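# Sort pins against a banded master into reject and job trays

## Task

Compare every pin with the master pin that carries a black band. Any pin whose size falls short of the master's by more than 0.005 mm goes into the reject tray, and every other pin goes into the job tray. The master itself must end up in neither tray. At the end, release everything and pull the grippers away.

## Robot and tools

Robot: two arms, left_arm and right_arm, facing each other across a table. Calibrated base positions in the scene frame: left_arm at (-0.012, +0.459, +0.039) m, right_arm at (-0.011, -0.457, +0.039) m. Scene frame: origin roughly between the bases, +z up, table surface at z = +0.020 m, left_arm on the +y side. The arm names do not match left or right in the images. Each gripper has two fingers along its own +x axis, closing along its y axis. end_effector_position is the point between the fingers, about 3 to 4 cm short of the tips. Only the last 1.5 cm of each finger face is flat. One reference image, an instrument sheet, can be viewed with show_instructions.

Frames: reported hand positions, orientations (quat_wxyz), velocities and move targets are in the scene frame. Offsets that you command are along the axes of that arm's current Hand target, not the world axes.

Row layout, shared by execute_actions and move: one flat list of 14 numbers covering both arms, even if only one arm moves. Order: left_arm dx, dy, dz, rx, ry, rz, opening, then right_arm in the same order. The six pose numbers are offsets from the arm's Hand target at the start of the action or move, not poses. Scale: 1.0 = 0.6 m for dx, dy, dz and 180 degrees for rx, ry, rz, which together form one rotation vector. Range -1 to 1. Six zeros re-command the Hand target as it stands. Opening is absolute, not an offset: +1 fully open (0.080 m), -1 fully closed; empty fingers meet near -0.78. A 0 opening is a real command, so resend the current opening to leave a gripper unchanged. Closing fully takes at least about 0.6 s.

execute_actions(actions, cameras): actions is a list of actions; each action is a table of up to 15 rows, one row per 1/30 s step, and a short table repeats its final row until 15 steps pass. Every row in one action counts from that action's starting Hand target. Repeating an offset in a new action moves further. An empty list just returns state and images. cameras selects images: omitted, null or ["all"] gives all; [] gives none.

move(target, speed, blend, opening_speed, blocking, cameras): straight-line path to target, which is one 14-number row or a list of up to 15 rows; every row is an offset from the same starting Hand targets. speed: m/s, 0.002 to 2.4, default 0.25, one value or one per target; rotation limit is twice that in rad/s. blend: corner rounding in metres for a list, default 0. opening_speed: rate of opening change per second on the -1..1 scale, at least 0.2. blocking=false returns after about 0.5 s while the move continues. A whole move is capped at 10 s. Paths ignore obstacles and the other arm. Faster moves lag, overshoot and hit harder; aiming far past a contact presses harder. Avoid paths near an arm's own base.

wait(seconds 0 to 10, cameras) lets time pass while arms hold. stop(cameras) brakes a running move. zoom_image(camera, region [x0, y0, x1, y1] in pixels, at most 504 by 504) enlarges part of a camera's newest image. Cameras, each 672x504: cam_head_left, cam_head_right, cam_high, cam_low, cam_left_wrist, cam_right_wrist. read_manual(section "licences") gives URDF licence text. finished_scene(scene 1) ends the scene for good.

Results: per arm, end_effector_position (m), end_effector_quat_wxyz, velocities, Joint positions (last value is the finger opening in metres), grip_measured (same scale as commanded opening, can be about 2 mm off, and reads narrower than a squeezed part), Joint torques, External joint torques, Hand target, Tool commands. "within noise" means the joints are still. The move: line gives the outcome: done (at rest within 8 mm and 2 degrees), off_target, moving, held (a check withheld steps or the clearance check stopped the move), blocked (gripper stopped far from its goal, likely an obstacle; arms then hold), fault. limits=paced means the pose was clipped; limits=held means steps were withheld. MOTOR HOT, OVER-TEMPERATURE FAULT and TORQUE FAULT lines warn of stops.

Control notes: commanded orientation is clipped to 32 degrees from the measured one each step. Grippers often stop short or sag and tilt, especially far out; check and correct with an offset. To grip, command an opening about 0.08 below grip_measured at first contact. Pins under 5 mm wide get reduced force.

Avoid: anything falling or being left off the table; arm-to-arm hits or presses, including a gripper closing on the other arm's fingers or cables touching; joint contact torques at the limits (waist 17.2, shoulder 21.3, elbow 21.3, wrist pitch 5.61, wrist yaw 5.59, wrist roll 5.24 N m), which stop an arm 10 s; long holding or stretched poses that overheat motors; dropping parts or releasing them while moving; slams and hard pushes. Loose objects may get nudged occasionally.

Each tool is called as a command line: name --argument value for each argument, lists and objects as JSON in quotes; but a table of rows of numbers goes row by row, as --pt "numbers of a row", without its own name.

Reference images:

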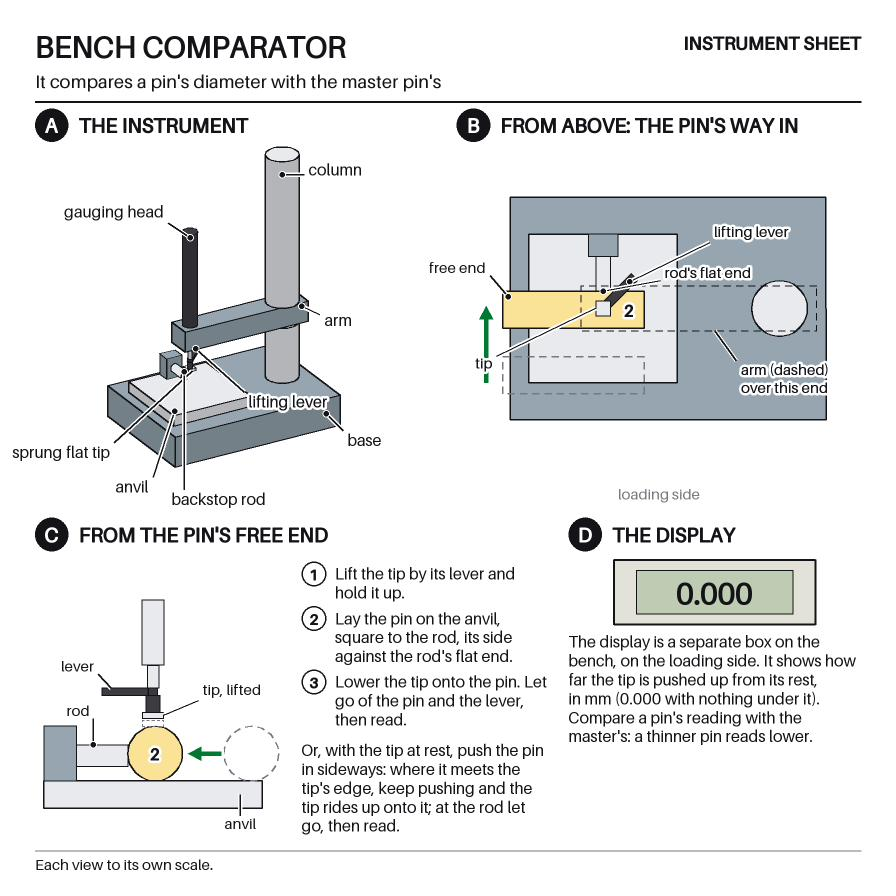

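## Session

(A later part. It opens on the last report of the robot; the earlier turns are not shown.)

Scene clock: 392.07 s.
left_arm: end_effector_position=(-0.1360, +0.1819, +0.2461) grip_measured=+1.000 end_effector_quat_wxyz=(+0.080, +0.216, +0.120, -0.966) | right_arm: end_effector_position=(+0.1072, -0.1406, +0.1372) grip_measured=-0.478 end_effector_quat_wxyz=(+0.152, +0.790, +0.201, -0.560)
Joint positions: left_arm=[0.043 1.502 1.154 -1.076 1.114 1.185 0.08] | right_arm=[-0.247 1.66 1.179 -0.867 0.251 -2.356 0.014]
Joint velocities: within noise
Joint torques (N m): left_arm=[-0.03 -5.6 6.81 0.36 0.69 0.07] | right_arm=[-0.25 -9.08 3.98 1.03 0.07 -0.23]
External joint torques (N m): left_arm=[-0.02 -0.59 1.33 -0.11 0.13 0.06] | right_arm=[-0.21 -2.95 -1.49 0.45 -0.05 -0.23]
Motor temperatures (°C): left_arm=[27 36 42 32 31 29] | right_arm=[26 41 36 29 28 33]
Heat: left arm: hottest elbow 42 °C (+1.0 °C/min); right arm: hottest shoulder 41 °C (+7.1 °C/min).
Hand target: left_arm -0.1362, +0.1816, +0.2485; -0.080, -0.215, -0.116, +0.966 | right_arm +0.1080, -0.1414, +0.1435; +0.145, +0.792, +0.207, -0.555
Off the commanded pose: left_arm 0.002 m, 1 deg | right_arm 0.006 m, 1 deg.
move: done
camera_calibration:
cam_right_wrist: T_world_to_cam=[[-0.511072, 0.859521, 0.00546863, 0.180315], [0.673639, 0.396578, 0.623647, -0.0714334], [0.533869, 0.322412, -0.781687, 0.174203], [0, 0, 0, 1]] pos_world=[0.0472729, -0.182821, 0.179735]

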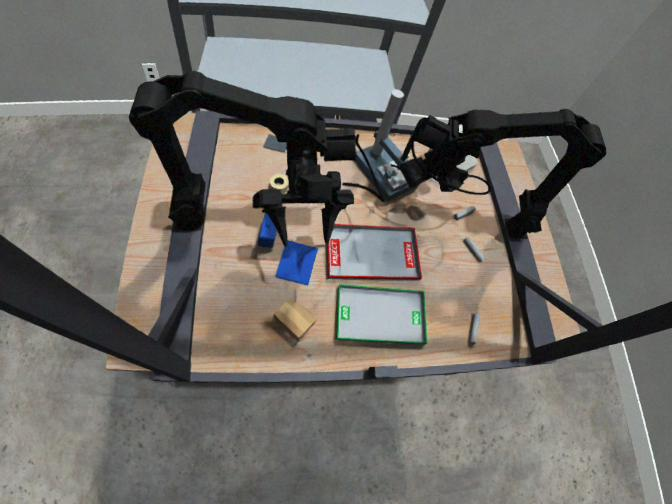

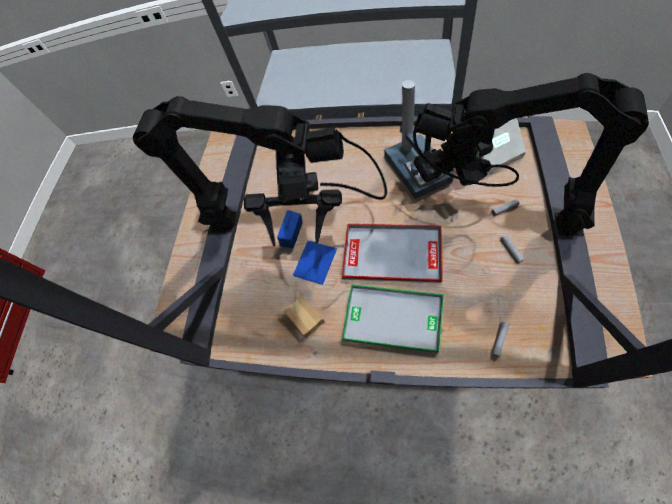

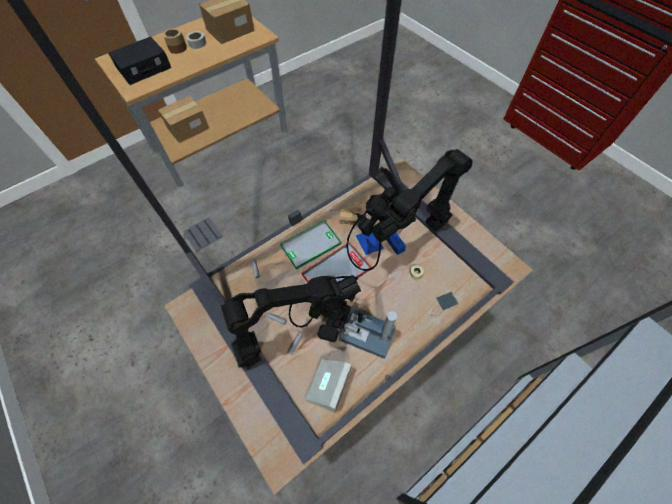

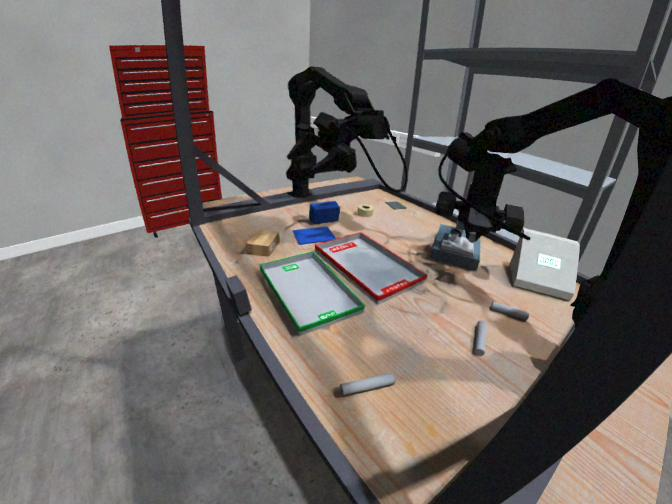

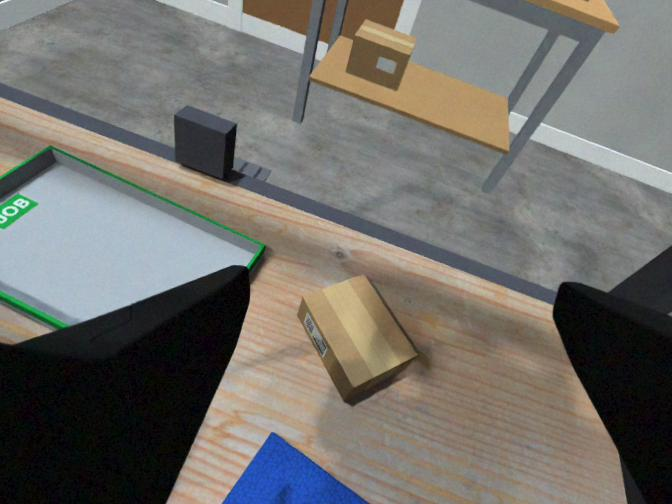

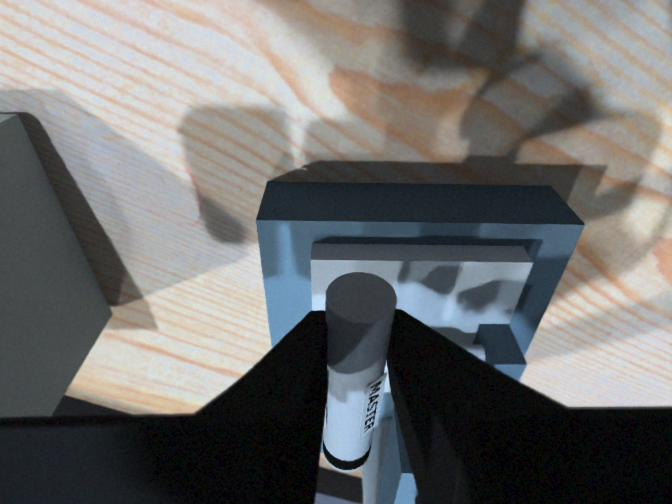

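move --target '[0,0,0,0,0,0,1, 0.0627,0,0.0131,-0.0042,0,-0.0015,-0.78]' --speed 0.12 --cameras '["cam_right_wrist","cam_low"]'

zoom_image --camera "cam_low" --region '[400, 180, 590, 320]'

Scene clock: 445.50 s.
left_arm: end_effector_position=(-0.1360, +0.1819, +0.2461) grip_measured=+1.000 end_effector_quat_wxyz=(+0.080, +0.216, +0.120, -0.966) | right_arm: end_effector_position=(+0.1120, -0.1379, +0.1078) grip_measured=-0.478 end_effector_quat_wxyz=(+0.146, +0.792, +0.213, -0.553)
Joint positions: left_arm=[0.043 1.502 1.154 -1.076 1.114 1.185 0.08] | right_arm=[-0.262 1.685 1.079 -0.708 0.244 -2.385 0.014]
Joint velocities: within noise
Joint torques (N m): left_arm=[-0.02 -5.58 6.83 0.35 0.69 0.07] | right_arm=[-0.25 -5.83 4.01 1.11 0.08 -0.23]
External joint torques (N m): left_arm=[-0.05 -0.59 1.33 -0.13 0.13 0.05] | right_arm=[-0.3 0.32 -1.29 0.49 -0.03 -0.23]
Motor temperatures (°C): left_arm=[27 37 42 32 31 28] | right_arm=[26 52 34 31 28 33]
Heat: left arm: hottest elbow 42 °C (+0.0 °C/min); right arm: hottest shoulder 52 °C (+12.1 °C/min). Fold the right arm in close to its base, or ease its load, before you think long.
Hand target: left_arm -0.1362, +0.1816, +0.2485; -0.080, -0.215, -0.116, +0.966 | right_arm +0.1128, -0.1387, +0.1055; +0.149, +0.791, +0.213, -0.554
Off the commanded pose: left_arm 0.002 m, 1 deg | right_arm 0.003 m, 0 deg.
MOTOR HOT: joint 2 (shoulder) of the right arm reports 52 °C; the controller stops that arm at 95 °C. To cool a motor, set the load down, stop pushing, or move to a pose that needs little force.
move: done
camera_calibration:
cam_right_wrist: T_world_to_cam=[[-0.523258, 0.851819, 0.0246139, 0.178828], [0.664099, 0.389504, 0.638168, -0.0588352], [0.534016, 0.350273, -0.769503, 0.150332], [0, 0, 0, 1]] pos_world=[0.0523659, -0.18207, 0.148826]
Images, in order (width x height): cam_low 672x504, cam_right_wrist 672x504.

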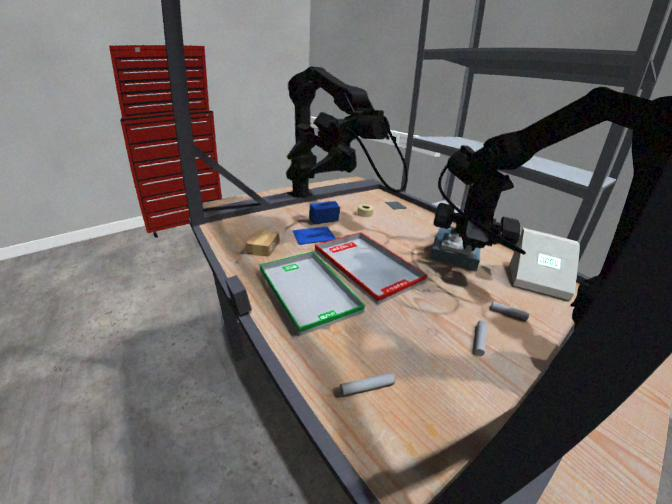

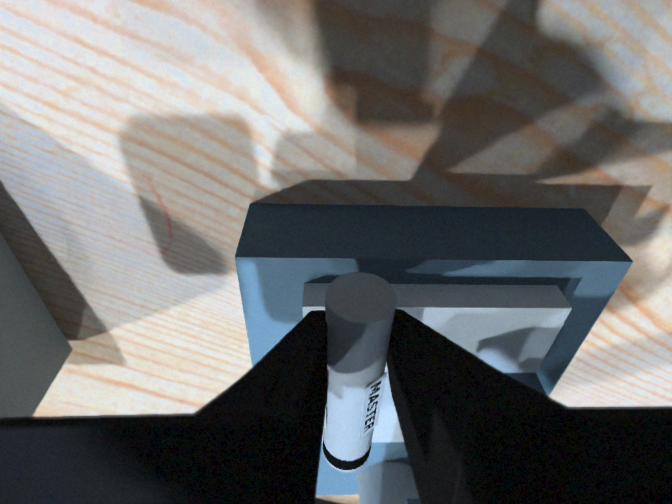

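Scaled by 2.653 from the camera's 672x504 image, which has a finer 960x720 frame.

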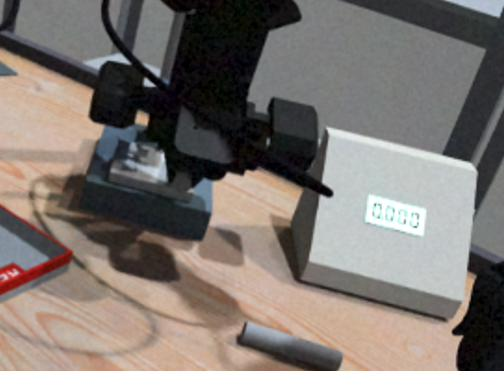

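move --target '[0,0,0,0,0,0,1, 0.0195,0,0.0071,0,0,0,-0.78]' --speed 0.08 --cameras '["cam_right_wrist"]'

Scene clock: 452.03 s.
left_arm: end_effector_position=(-0.1360, +0.1819, +0.2461) grip_measured=+1.000 end_effector_quat_wxyz=(+0.080, +0.216, +0.120, -0.966) | right_arm: end_effector_position=(+0.1125, -0.1358, +0.1002) grip_measured=-0.478 end_effector_quat_wxyz=(+0.141, +0.794, +0.217, -0.551)
Joint positions: left_arm=[0.043 1.502 1.154 -1.076 1.114 1.185 0.08] | right_arm=[-0.262 1.694 1.054 -0.659 0.243 -2.385 0.014]
Joint velocities: within noise
Joint torques (N m): left_arm=[-0.02 -5.53 6.83 0.36 0.7 0.07] | right_arm=[-0.21 -4.69 3.12 1.21 0.07 -0.25]
External joint torques (N m): left_arm=[-0.03 -0.49 1.3 -0.12 0.13 0.06] | right_arm=[-0.17 1.53 -2.2 0.54 -0.04 -0.25]
Motor temperatures (°C): left_arm=[27 37 42 32 31 28] | right_arm=[26 49 33 31 28 33]
Heat: left arm: hottest elbow 42 °C (+0.0 °C/min); right arm: hottest shoulder 49 °C (+8.1 °C/min). Fold the right arm in close to its base, or ease its load, before you think long.
Hand target: left_arm -0.1362, +0.1816, +0.2485; -0.080, -0.215, -0.116, +0.966 | right_arm +0.1128, -0.1387, +0.0929; +0.149, +0.791, +0.213, -0.554
Off the commanded pose: left_arm 0.002 m, 1 deg | right_arm 0.008 m, 1 deg.
MOTOR HOT: still on. Joint 2 (shoulder) of the right arm reports 49 °C.
move: done
camera_calibration:
cam_right_wrist: T_world_to_cam=[[-0.523747, 0.851167, 0.0346951, 0.17647], [0.661721, 0.380851, 0.645815, -0.0568856], [0.536483, 0.361202, -0.762705, 0.1441], [0, 0, 0, 1]] pos_world=[0.0527611, -0.18059, 0.140521]
Images, in order (width x height): cam_right_wrist 672x504.

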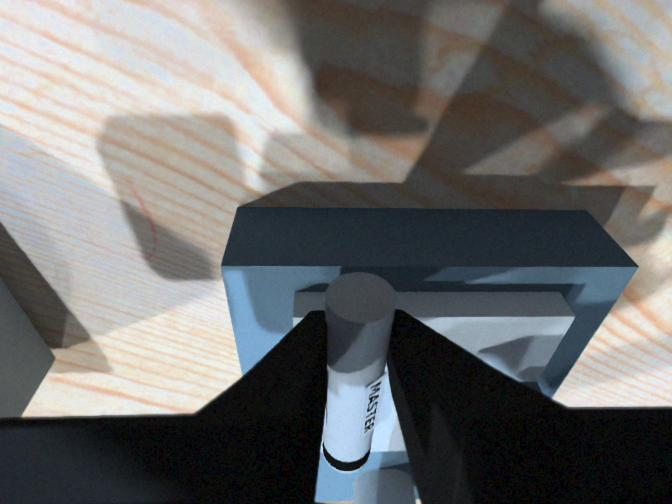

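move --pt "0 0 0 0 0 0 1 -0.007 0 -0.0026 0 0 0 -0.78" --pt "0 0 0 0 0 0 1 -0.007 -0.035 -0.0027 0 0 0 -0.78" --speed 0.05 --cameras '["cam_right_wrist","cam_low"]'

zoom_image --camera "cam_low" --region '[420, 200, 590, 300]'

Scene clock: 478.13 s.
left_arm: end_effector_position=(-0.1360, +0.1819, +0.2461) grip_measured=+1.000 end_effector_quat_wxyz=(+0.080, +0.216, +0.120, -0.966) | right_arm: end_effector_position=(+0.1050, -0.1239, +0.1004) grip_measured=-0.478 end_effector_quat_wxyz=(+0.147, +0.794, +0.212, -0.551)
Joint positions: left_arm=[0.043 1.502 1.154 -1.076 1.114 1.185 0.08] | right_arm=[-0.225 1.74 1.11 -0.692 0.26 -2.35 0.014]
Joint velocities: within noise
Joint torques (N m): left_arm=[0.02 -5.61 6.8 0.36 0.7 0.07] | right_arm=[0.75 -4.66 5.63 0.69 -0.1 0.17]
External joint torques (N m): left_arm=[0.01 -0.62 1.32 -0.11 0.14 0.06] | right_arm=[0.74 1.76 0.39 0.07 -0.22 0.17]
Motor temperatures (°C): left_arm=[27 37 42 32 31 28] | right_arm=[26 43 33 31 28 33]
Heat: left arm: hottest elbow 42 °C (+0.0 °C/min); right arm: hottest shoulder 43 °C (-6.1 °C/min).
Hand target: left_arm -0.1362, +0.1816, +0.2485; -0.080, -0.215, -0.116, +0.966 | right_arm +0.1024, -0.1206, +0.0975; +0.149, +0.791, +0.213, -0.554
Off the commanded pose: left_arm 0.002 m, 1 deg | right_arm 0.005 m, 1 deg.
MOTOR HOT: cleared for the motors of the right arm.
move: done
camera_calibration:
cam_right_wrist: T_world_to_cam=[[-0.522858, 0.852169, 0.020674, 0.163863], [0.659762, 0.389209, 0.64283, -0.0550281], [0.539753, 0.349749, -0.76573, 0.142523], [0, 0, 0, 1]] pos_world=[0.0450556, -0.168069, 0.14112]
Images, in order (width x height): cam_low 672x504, cam_right_wrist 672x504.

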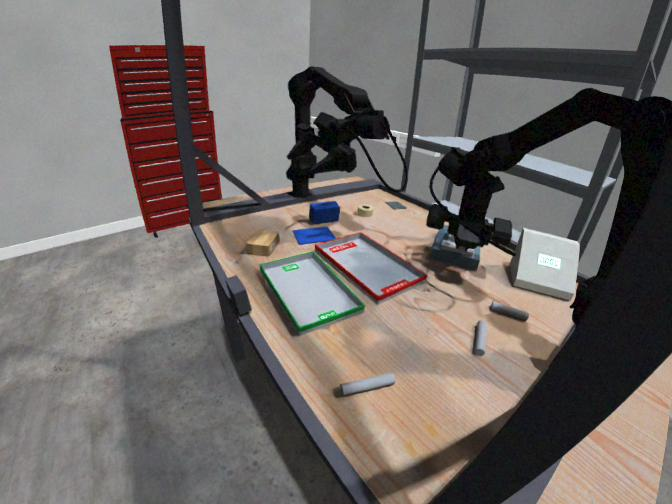

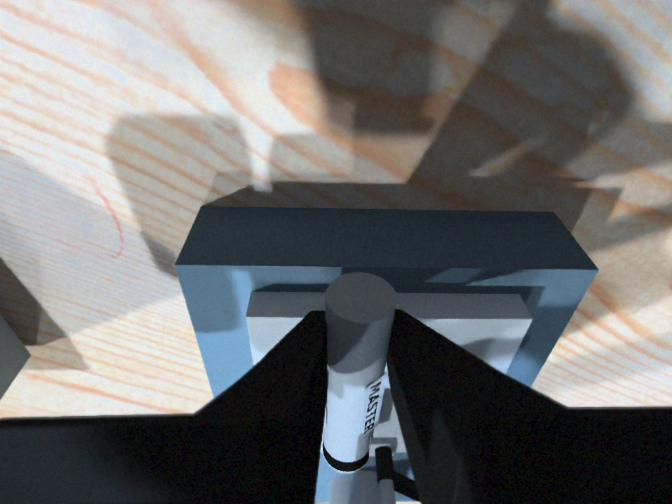

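Scaled by 2.965 from the camera's 672x504 image, which has a finer 960x720 frame.

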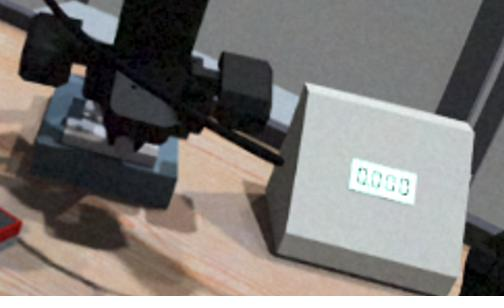

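move --target '[0,0,0,0,0,0,1, 0,-0.013,0,0,0,0,-0.78]' --speed 0.05 --cameras '["cam_right_wrist","cam_low"]'

zoom_image --camera "cam_low" --region '[530, 240, 580, 285]'

Scene clock: 487.03 s.
left_arm: end_effector_position=(-0.1360, +0.1819, +0.2461) grip_measured=+1.000 end_effector_quat_wxyz=(+0.080, +0.216, +0.120, -0.966) | right_arm: end_effector_position=(+0.1021, -0.1185, +0.1006) grip_measured=-0.478 end_effector_quat_wxyz=(+0.148, +0.795, +0.209, -0.550)
Joint positions: left_arm=[0.043 1.502 1.154 -1.076 1.114 1.185 0.08] | right_arm=[-0.21 1.761 1.137 -0.706 0.269 -2.332 0.014]
Joint velocities: within noise
Joint torques (N m): left_arm=[-0.02 -5.59 6.84 0.35 0.7 0.07] | right_arm=[0.84 -4.78 5.77 0.99 -0.32 0.13]
External joint torques (N m): left_arm=[-0.03 -0.64 1.36 -0.13 0.14 0.06] | right_arm=[0.84 1.86 0.45 0.36 -0.44 0.13]
Motor temperatures (°C): left_arm=[27 37 42 32 31 28] | right_arm=[26 41 34 31 28 33]
Heat: left arm: hottest elbow 42 °C (+0.0 °C/min); right arm: hottest shoulder 41 °C (-9.1 °C/min).
Hand target: left_arm -0.1362, +0.1816, +0.2485; -0.080, -0.215, -0.116, +0.966 | right_arm +0.0984, -0.1137, +0.0976; +0.149, +0.791, +0.213, -0.554
Off the commanded pose: left_arm 0.002 m, 1 deg | right_arm 0.007 m, 1 deg.
move: done
camera_calibration:
cam_right_wrist: T_world_to_cam=[[-0.520259, 0.853895, 0.0139289, 0.158357], [0.658296, 0.390589, 0.643495, -0.0550454], [0.544037, 0.343954, -0.765323, 0.141119], [0, 0, 0, 1]] pos_world=[0.0418491, -0.162259, 0.141217]
Images, in order (width x height): cam_low 672x504, cam_right_wrist 672x504.

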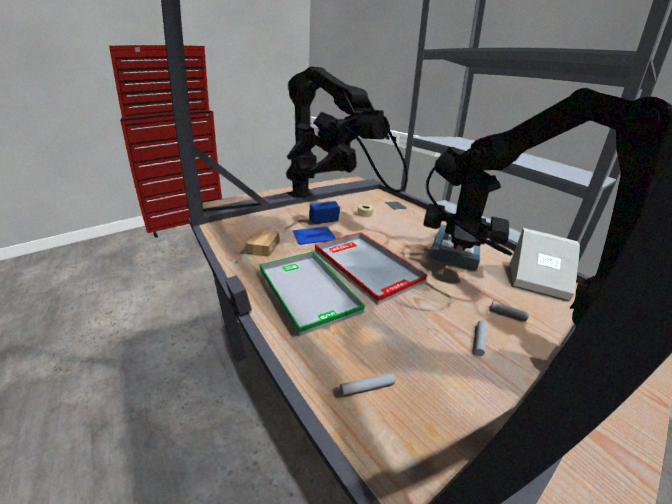

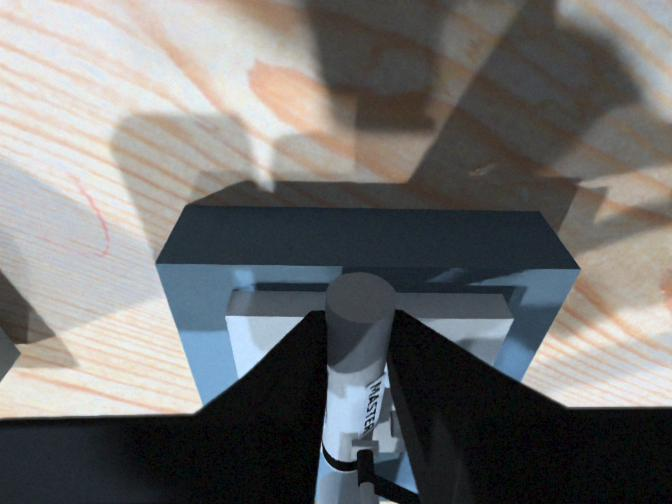

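Scaled by 10.080 from the camera's 672x504 image, which has a finer 960x720 frame.

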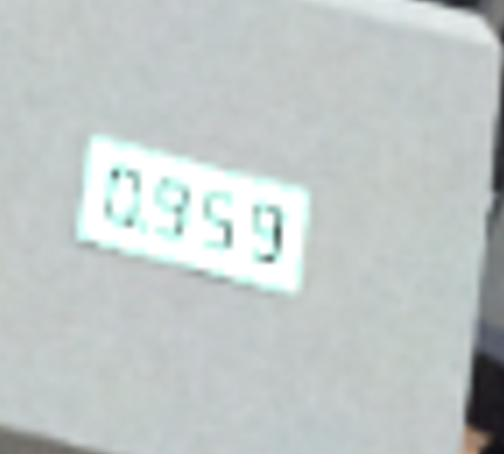

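move --target '[0,0,0,0,0,0,1, 0,-0.009,0,0,0,0,-0.78]' --speed 0.05 --cameras '["cam_right_wrist","cam_low"]'

zoom_image --camera "cam_low" --region '[530, 240, 580, 285]'

zoom_image --camera "cam_right_wrist" --region '[250, 370, 450, 504]'

Scene clock: 494.83 s.
left_arm: end_effector_position=(-0.1360, +0.1819, +0.2461) grip_measured=+1.000 end_effector_quat_wxyz=(+0.080, +0.216, +0.120, -0.966) | right_arm: end_effector_position=(+0.0995, -0.1137, +0.1007) grip_measured=-0.478 end_effector_quat_wxyz=(+0.147, +0.795, +0.210, -0.550)
Joint positions: left_arm=[0.043 1.502 1.154 -1.076 1.114 1.185 0.08] | right_arm=[-0.2 1.775 1.154 -0.71 0.269 -2.321 0.014]
Joint velocities: within noise
Joint torques (N m): left_arm=[0.01 -5.59 6.82 0.37 0.7 0.07] | right_arm=[0.96 -4.73 5.85 0.83 -0.23 0.13]
External joint torques (N m): left_arm=[0.03 -0.58 1.32 -0.1 0.14 0.05] | right_arm=[0.95 2.02 0.57 0.22 -0.35 0.13]
Motor temperatures (°C): left_arm=[27 37 42 32 31 28] | right_arm=[26 41 34 31 28 33]
Heat: left arm: hottest elbow 42 °C (+0.0 °C/min); right arm: hottest shoulder 41 °C (-10.0 °C/min).
Hand target: left_arm -0.1362, +0.1816, +0.2485; -0.080, -0.215, -0.116, +0.966 | right_arm +0.0957, -0.1091, +0.0975; +0.149, +0.791, +0.213, -0.554
Off the commanded pose: left_arm 0.002 m, 1 deg | right_arm 0.007 m, 1 deg.
move: done
camera_calibration:
cam_right_wrist: T_world_to_cam=[[-0.519769, 0.854138, 0.0170102, 0.152544], [0.659576, 0.388558, 0.643415, -0.0556984], [0.542955, 0.345646, -0.765329, 0.141215], [0, 0, 0, 1]] pos_world=[0.0393514, -0.157462, 0.141318]
Images, in order (width x height): cam_low 672x504, cam_right_wrist 672x504.

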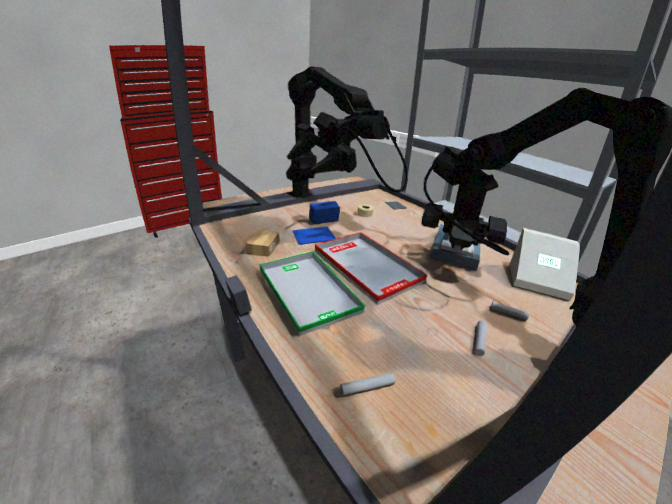

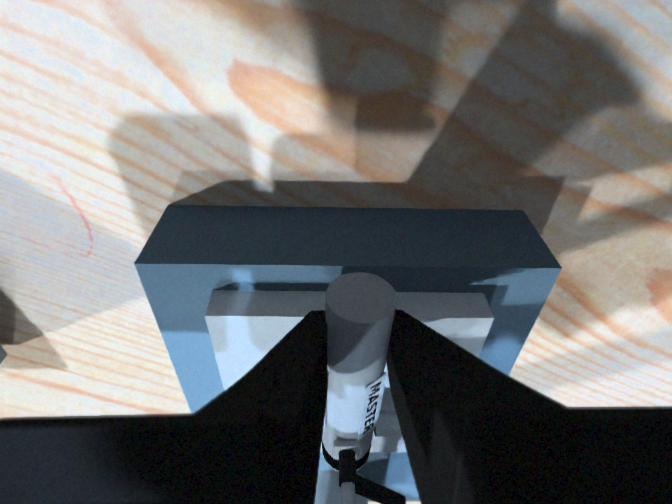

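Scaled by 10.080 from the camera's 672x504 image, which has a finer 960x720 frame.

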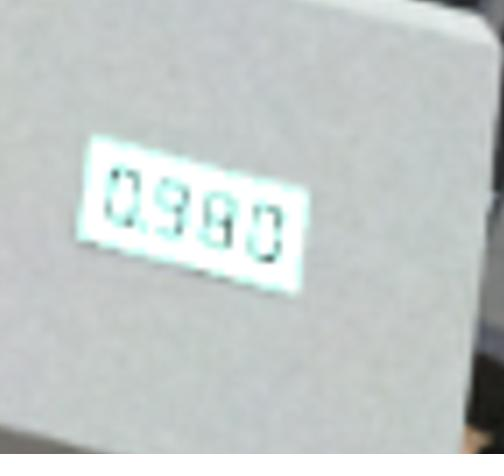

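Scaled by 2.520 from the camera's 672x504 image, which has a finer 960x720 frame.

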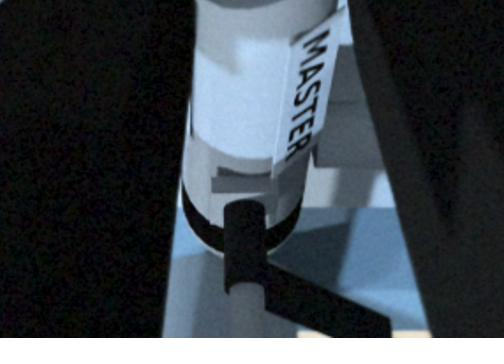

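move --target '[0,0,0,0,0,0,1, 0,-0.01,0,0,0,0,-0.78]' --speed 0.05 --cameras '["cam_right_wrist","cam_low"]'

zoom_image --camera "cam_low" --region '[530, 240, 580, 285]'

Scene clock: 502.40 s.
left_arm: end_effector_position=(-0.1360, +0.1819, +0.2461) grip_measured=+1.000 end_effector_quat_wxyz=(+0.080, +0.216, +0.120, -0.966) | right_arm: end_effector_position=(+0.0987, -0.1123, +0.1006) grip_measured=-0.478 end_effector_quat_wxyz=(+0.149, +0.796, +0.203, -0.550)
Joint positions: left_arm=[0.043 1.502 1.154 -1.076 1.114 1.185 0.08] | right_arm=[-0.193 1.788 1.171 -0.726 0.279 -2.307 0.014]
Joint velocities: within noise
Joint torques (N m): left_arm=[-0.02 -5.57 6.81 0.38 0.69 0.06] | right_arm=[1.37 -4.34 6.44 1.42 -0.53 0.07]
External joint torques (N m): left_arm=[-0.02 -0.61 1.33 -0.09 0.13 0.05] | right_arm=[1.36 2.45 1.18 0.84 -0.65 0.07]
Motor temperatures (°C): left_arm=[27 37 42 32 31 28] | right_arm=[27 40 35 31 28 33]
Heat: left arm: hottest elbow 42 °C (+0.0 °C/min); right arm: hottest shoulder 40 °C (-12.1 °C/min).
Hand target: left_arm -0.1362, +0.1816, +0.2485; -0.080, -0.215, -0.116, +0.966 | right_arm +0.0927, -0.1038, +0.0976; +0.149, +0.791, +0.213, -0.554
Off the commanded pose: left_arm 0.002 m, 1 deg | right_arm 0.011 m, 1 deg.
move: off_target (right_arm)
camera_calibration:
cam_right_wrist: T_world_to_cam=[[-0.512477, 0.858677, 0.00638852, 0.151844], [0.660119, 0.389193, 0.642473, -0.055485], [0.549191, 0.33347, -0.766281, 0.139294], [0, 0, 0, 1]] pos_world=[0.0379439, -0.155241, 0.141416]
Images, in order (width x height): cam_low 672x504, cam_right_wrist 672x504.

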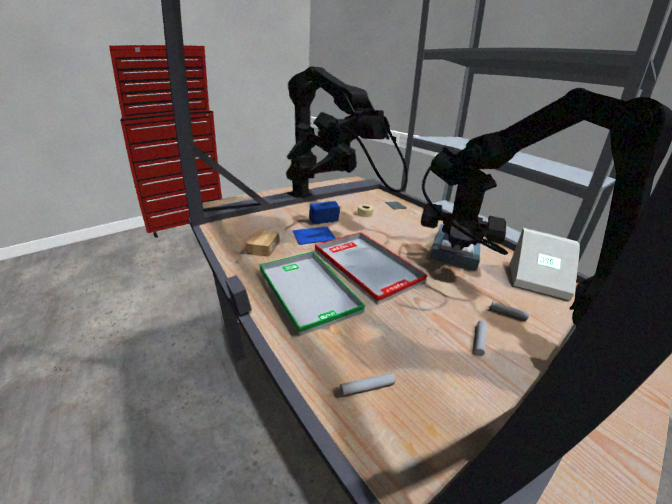

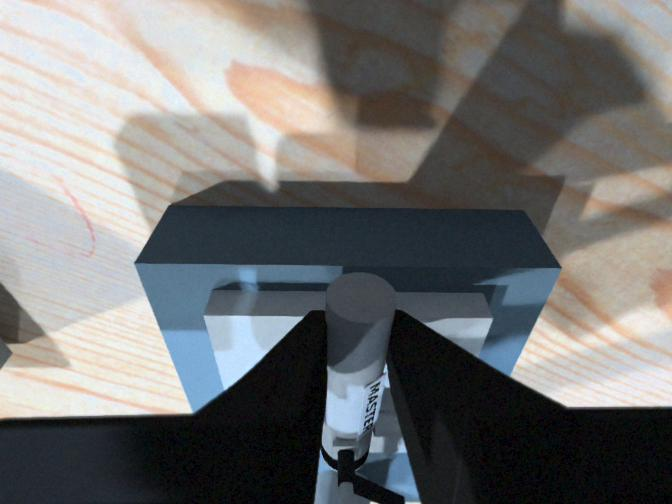

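Scaled by 10.080 from the camera's 672x504 image, which has a finer 960x720 frame.

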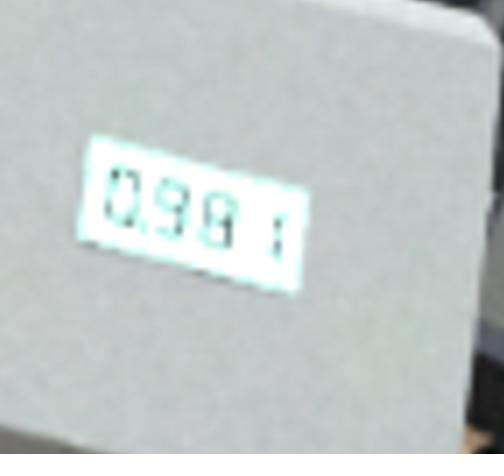

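move --pt "0 0 0 0 0 0 1 -0.0047 0.0142 -0.0017 0 0 0 -0.78" --pt "0 0 0 0 0 0 1 -0.0047 0.0142 -0.0017 0 0 0 -0.25" --pt "0 0 0 0 0 0 1 -0.11 0.0142 -0.0017 0 0 0 -0.25" --speed '[0.05,0.05,0.12]' --cameras '["cam_right_wrist","cam_low"]'

zoom_image --camera "cam_low" --region '[530, 240, 580, 285]'

Scene clock: 516.20 s.
left_arm: end_effector_position=(-0.1360, +0.1819, +0.2461) grip_measured=+1.000 end_effector_quat_wxyz=(+0.080, +0.216, +0.120, -0.966) | right_arm: end_effector_position=(+0.0784, -0.1255, +0.1501) grip_measured=-0.252 end_effector_quat_wxyz=(+0.160, +0.787, +0.206, -0.559)
Joint positions: left_arm=[0.043 1.502 1.154 -1.076 1.114 1.185 0.08] | right_arm=[-0.147 1.692 1.27 -0.955 0.268 -2.275 0.024]
Joint velocities: within noise
Joint torques (N m): left_arm=[0.01 -5.59 6.82 0.37 0.7 0.06] | right_arm=[0.31 -8.36 6.4 0.52 0.23 0.17]
External joint torques (N m): left_arm=[0.04 -0.56 1.3 -0.1 0.13 0.05] | right_arm=[0.31 -2.03 0.92 -0.03 0.11 0.18]
Motor temperatures (°C): left_arm=[27 37 42 32 31 28] | right_arm=[27 40 36 32 28 33]
Heat: left arm: hottest elbow 42 °C (+0.0 °C/min); right arm: hottest shoulder 40 °C (-8.1 °C/min).
Hand target: left_arm -0.1362, +0.1816, +0.2485; -0.080, -0.215, -0.116, +0.966 | right_arm +0.0783, -0.1221, +0.1599; +0.149, +0.791, +0.213, -0.554
Off the commanded pose: left_arm 0.002 m, 1 deg | right_arm 0.010 m, 2 deg.
move: off_target (right_arm)
camera_calibration:
cam_right_wrist: T_world_to_cam=[[-0.527806, 0.849364, -0.000947836, 0.153634], [0.666331, 0.414759, 0.619659, -0.0626517], [0.52671, 0.326428, -0.78487, 0.196426], [0, 0, 0, 1]] pos_world=[0.0193767, -0.168625, 0.193137]
Images, in order (width x height): cam_low 672x504, cam_right_wrist 672x504.

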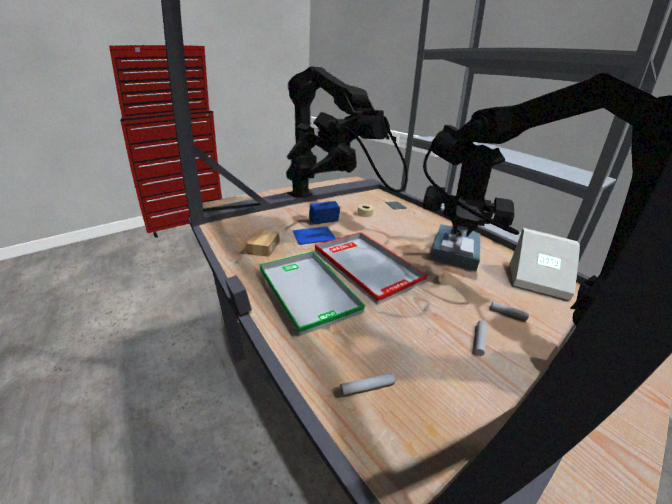

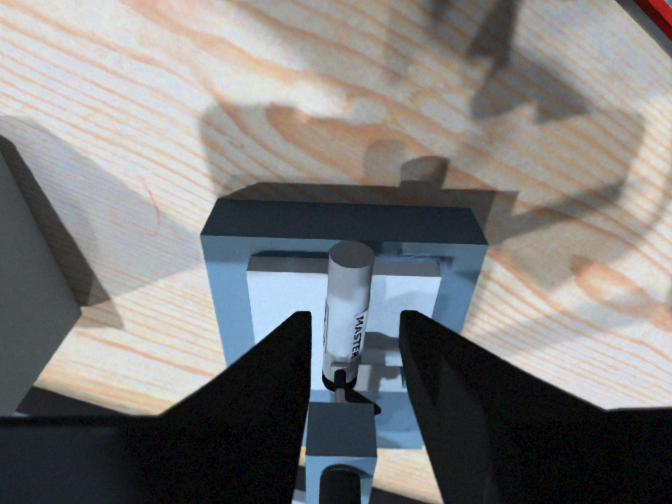

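Scaled by 10.080 from the camera's 672x504 image, which has a finer 960x720 frame.

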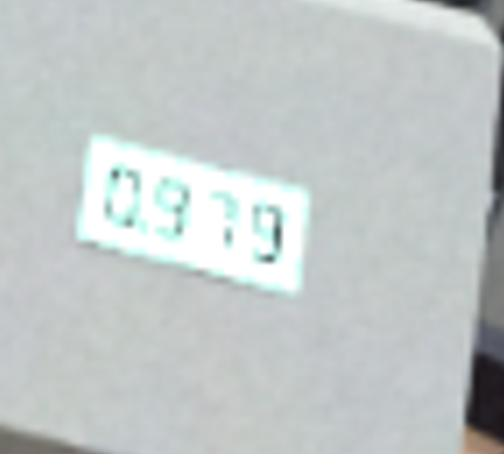

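wait --seconds 1

zoom_image --camera "cam_low" --region '[537, 250, 565, 271]'

zoom_image --camera "cam_high" --region '[310, 370, 340, 392]'

Scene clock: 525.30 s.
left_arm: end_effector_position=(-0.1360, +0.1819, +0.2461) grip_measured=+1.000 end_effector_quat_wxyz=(+0.080, +0.216, +0.120, -0.966) | right_arm: end_effector_position=(+0.0784, -0.1256, +0.1501) grip_measured=-0.252 end_effector_quat_wxyz=(+0.160, +0.787, +0.206, -0.559)
Joint positions: left_arm=[0.043 1.502 1.154 -1.076 1.114 1.185 0.08] | right_arm=[-0.147 1.692 1.27 -0.955 0.268 -2.275 0.024]
Joint velocities: within noise
Joint torques (N m): left_arm=[0.01 -5.57 6.85 0.38 0.7 0.08] | right_arm=[0.33 -8.31 6.53 0.51 0.25 0.17]
External joint torques (N m): left_arm=[0.01 -0.64 1.39 -0.1 0.14 0.07] | right_arm=[0.33 -2.01 1.1 -0.02 0.13 0.17]
Motor temperatures (°C): left_arm=[27 37 42 32 31 28] | right_arm=[27 42 36 31 28 33]
Heat: left arm: hottest elbow 42 °C (+0.0 °C/min); right arm: hottest shoulder 42 °C (-3.0 °C/min).
Hand target: left_arm -0.1362, +0.1816, +0.2485; -0.080, -0.215, -0.116, +0.966 | right_arm +0.0784, -0.1221, +0.1599; +0.149, +0.791, +0.213, -0.554
Tool commands: left_gripper/opening=+1.0 right_gripper/opening=-0.25
Off the commanded pose: left_arm 0.002 m, 1 deg | right_arm 0.010 m, 2 deg.
wait: 1.00 s; at rest from the start
camera_calibration:
cam_right_wrist: T_world_to_cam=[[-0.527695, 0.849432, -0.00147774, 0.15383], [0.666194, 0.41494, 0.619685, -0.0625819], [0.526994, 0.326021, -0.784849, 0.19638], [0, 0, 0, 1]] pos_world=[0.0193763, -0.168724, 0.193137]

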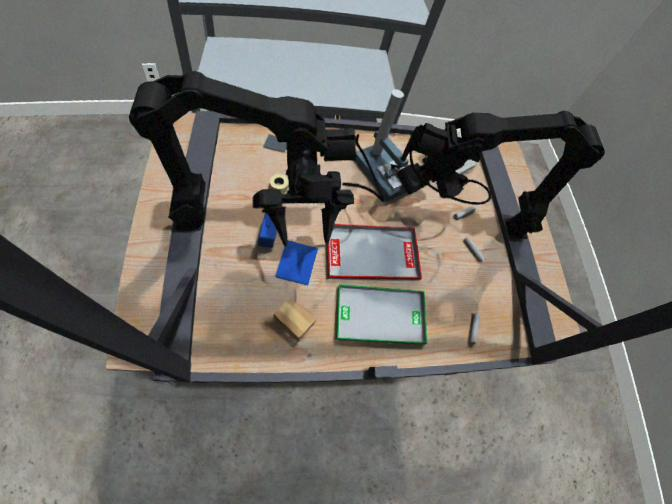

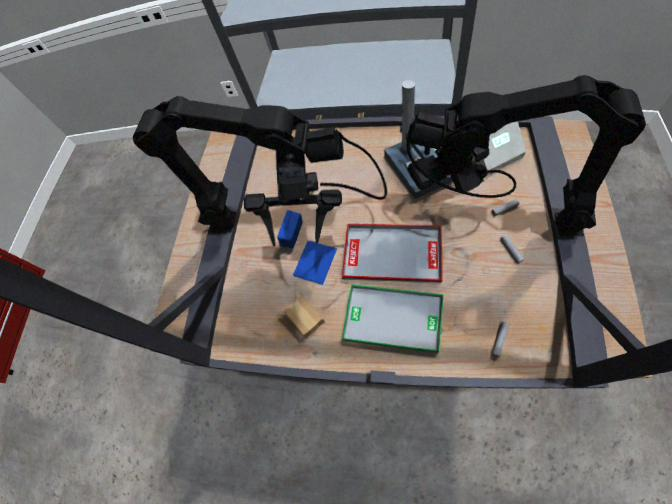

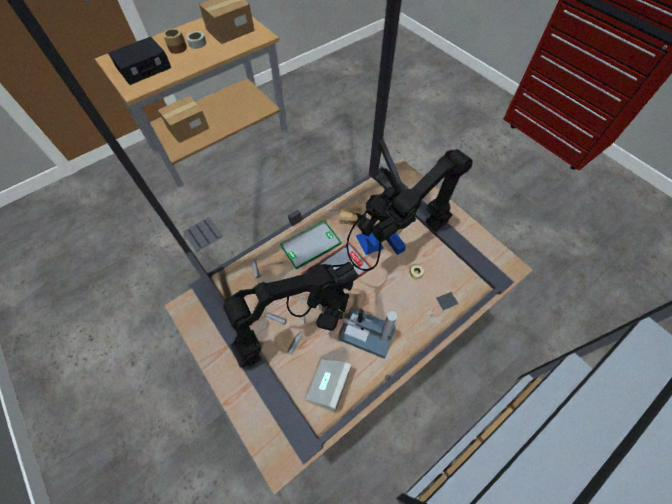

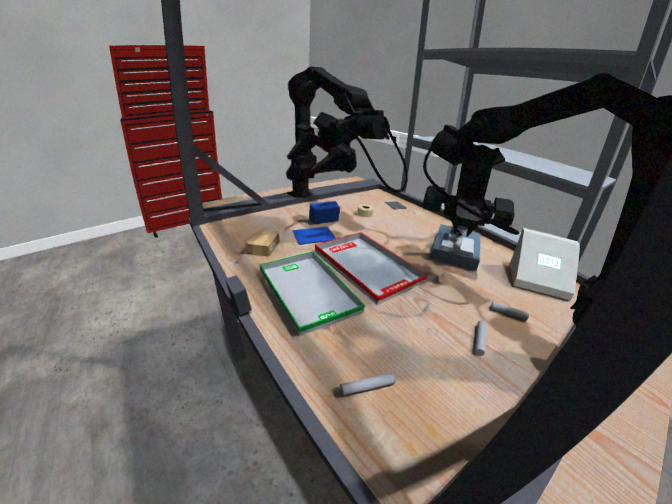

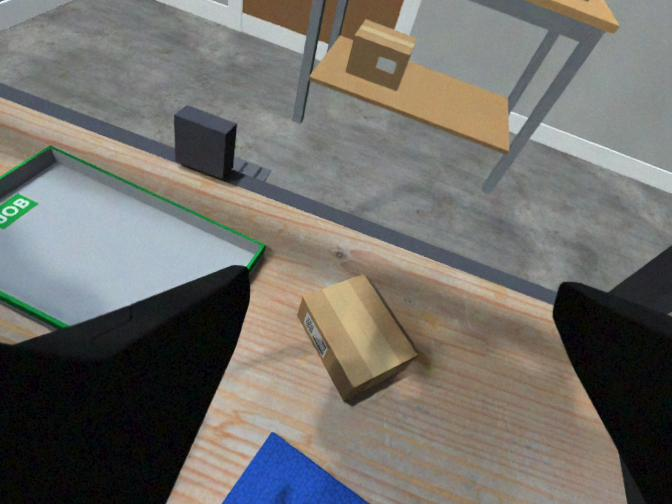

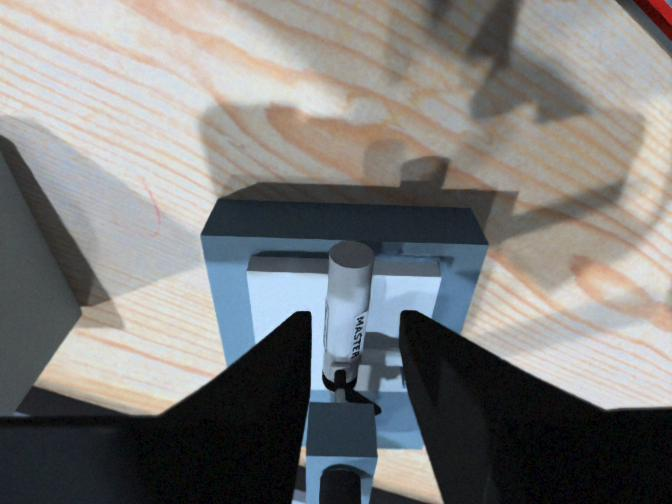

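Scaled by 18.000 from the camera's 672x504 image, which has a finer 960x720 frame.

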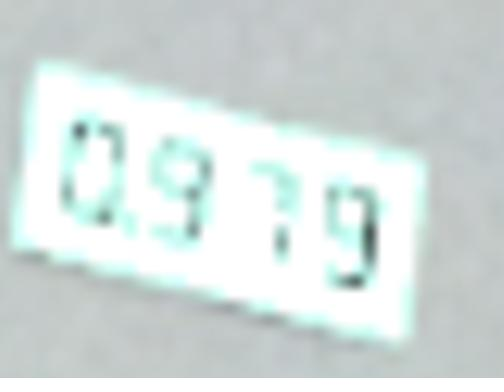

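Scaled by 16.800 from the camera's 672x504 image, which has a finer 960x720 frame.

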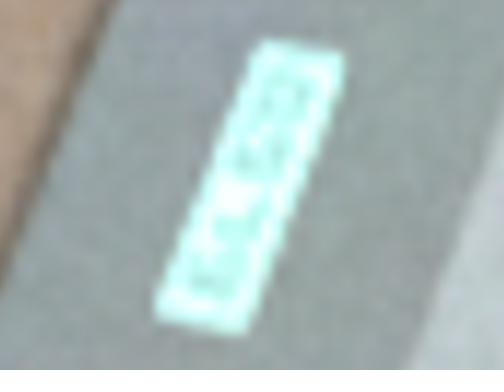

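move --pt "0 0 0 0 0 0 1 0.1053 0 0 0 0 0 -0.25" --pt "0 0 0 0 0 0 1 0.1053 0 0 0 0 0 -0.78" --pt "0 0 0 0 0 0 1 0.1053 0.045 0 0 0 0 -0.78" --pt "0 0 0 0 0 0 1 0.0348 0.045 -0.0257 0 0 0 -0.78" --speed '[0.1,0.05,0.06,0.12]' --cameras '["cam_right_wrist"]'

Scene clock: 541.80 s.
left_arm: end_effector_position=(-0.1360, +0.1819, +0.2461) grip_measured=+1.000 end_effector_quat_wxyz=(+0.080, +0.216, +0.120, -0.966) | right_arm: end_effector_position=(+0.1086, -0.1390, +0.1342) grip_measured=-0.474 end_effector_quat_wxyz=(+0.160, +0.786, +0.203, -0.561)
Joint positions: left_arm=[0.043 1.502 1.154 -1.076 1.114 1.185 0.08] | right_arm=[-0.252 1.675 1.186 -0.866 0.246 -2.375 0.014]
Joint velocities: within noise
Joint torques (N m): left_arm=[0.02 -5.59 6.84 0.36 0.69 0.07] | right_arm=[-0.16 -8.5 6.7 0.62 0.1 -0.24]
External joint torques (N m): left_arm=[0.02 -0.63 1.38 -0.11 0.13 0.05] | right_arm=[-0.23 -2.32 1.23 0.02 0 -0.24]
Motor temperatures (°C): left_arm=[27 37 43 32 31 28] | right_arm=[27 44 36 31 28 33]
Heat: left arm: hottest elbow 43 °C (+1.0 °C/min); right arm: hottest shoulder 44 °C (+2.0 °C/min).
Hand target: left_arm -0.1362, +0.1816, +0.2485; -0.080, -0.215, -0.116, +0.966 | right_arm +0.1106, -0.1346, +0.1455; +0.149, +0.791, +0.213, -0.554
Off the commanded pose: left_arm 0.002 m, 1 deg | right_arm 0.012 m, 2 deg.
move: off_target (right_arm)
camera_calibration:
cam_right_wrist: T_world_to_cam=[[-0.5232, 0.852206, -0.00250881, 0.181055], [0.670264, 0.413314, 0.616375, -0.0674643], [0.526315, 0.320806, -0.787449, 0.172077], [0, 0, 0, 1]] pos_world=[0.04938, -0.181616, 0.17754]
Images, in order (width x height): cam_right_wrist 672x504.

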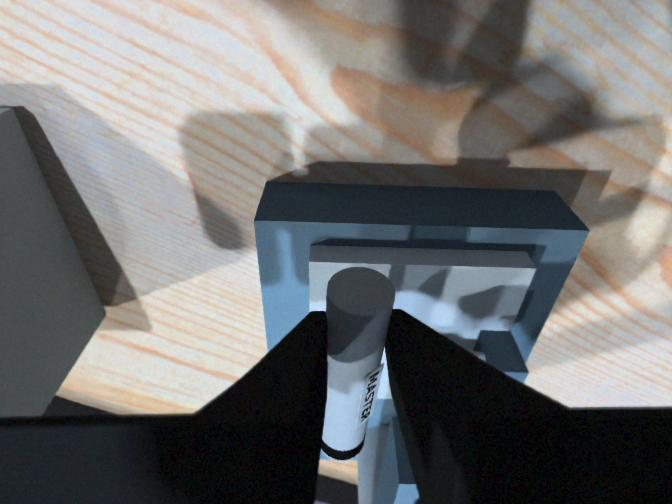

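move --pt "0 0 0 0 0 0 1 0.0015 -0.001 0.1935 0.3869 0 0.1408 -0.78" --pt "0 0 0 0 0 0 1 0.0752 -0.001 0.2203 0.3869 0 0.1408 -0.78" --speed '[0.3,0.1]' --cameras '["cam_right_wrist"]'

Scene clock: 565.00 s.
left_arm: end_effector_position=(-0.1360, +0.1819, +0.2461) grip_measured=+1.000 end_effector_quat_wxyz=(+0.080, +0.216, +0.120, -0.966) | right_arm: end_effector_position=(+0.0170, -0.1867, +0.0624) grip_measured=-0.474 end_effector_quat_wxyz=(+0.218, -0.759, +0.303, +0.534)
Joint positions: left_arm=[0.043 1.502 1.154 -1.076 1.114 1.185 0.08] | right_arm=[0.03 1.884 1.131 -1.062 0.241 -0.744 0.014]
Joint velocities: within noise
Joint torques (N m): left_arm=[-0.01 -5.57 6.84 0.37 0.71 0.07] | right_arm=[0.33 -5.49 2.47 0.69 0.06 0.21]
External joint torques (N m): left_arm=[-0.01 -0.46 1.26 -0.11 0.13 0.06] | right_arm=[0.34 1.04 -1.8 0.78 -0.05 0.21]
Motor temperatures (°C): left_arm=[27 37 43 32 31 28] | right_arm=[26 47 36 30 28 33]
Heat: left arm: hottest elbow 43 °C (+1.0 °C/min); right arm: hottest shoulder 47 °C (+7.0 °C/min).
Hand target: left_arm -0.1362, +0.1816, +0.2485; -0.080, -0.215, -0.116, +0.966 | right_arm +0.0162, -0.1886, +0.0579; -0.215, +0.759, -0.307, -0.532
Off the commanded pose: left_arm 0.002 m, 1 deg | right_arm 0.005 m, 1 deg.
move: done
camera_calibration:
cam_right_wrist: T_world_to_cam=[[0.671815, 0.740242, 0.0265803, 0.130602], [0.563524, -0.534064, 0.630251, -0.118011], [0.480734, -0.408433, -0.775936, 0.0429538], [0, 0, 0, 1]] pos_world=[-0.0418873, -0.142158, 0.104235]
Images, in order (width x height): cam_right_wrist 672x504.

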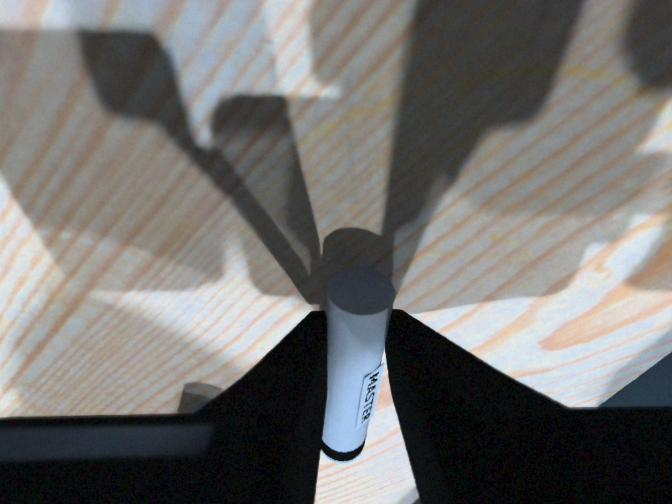

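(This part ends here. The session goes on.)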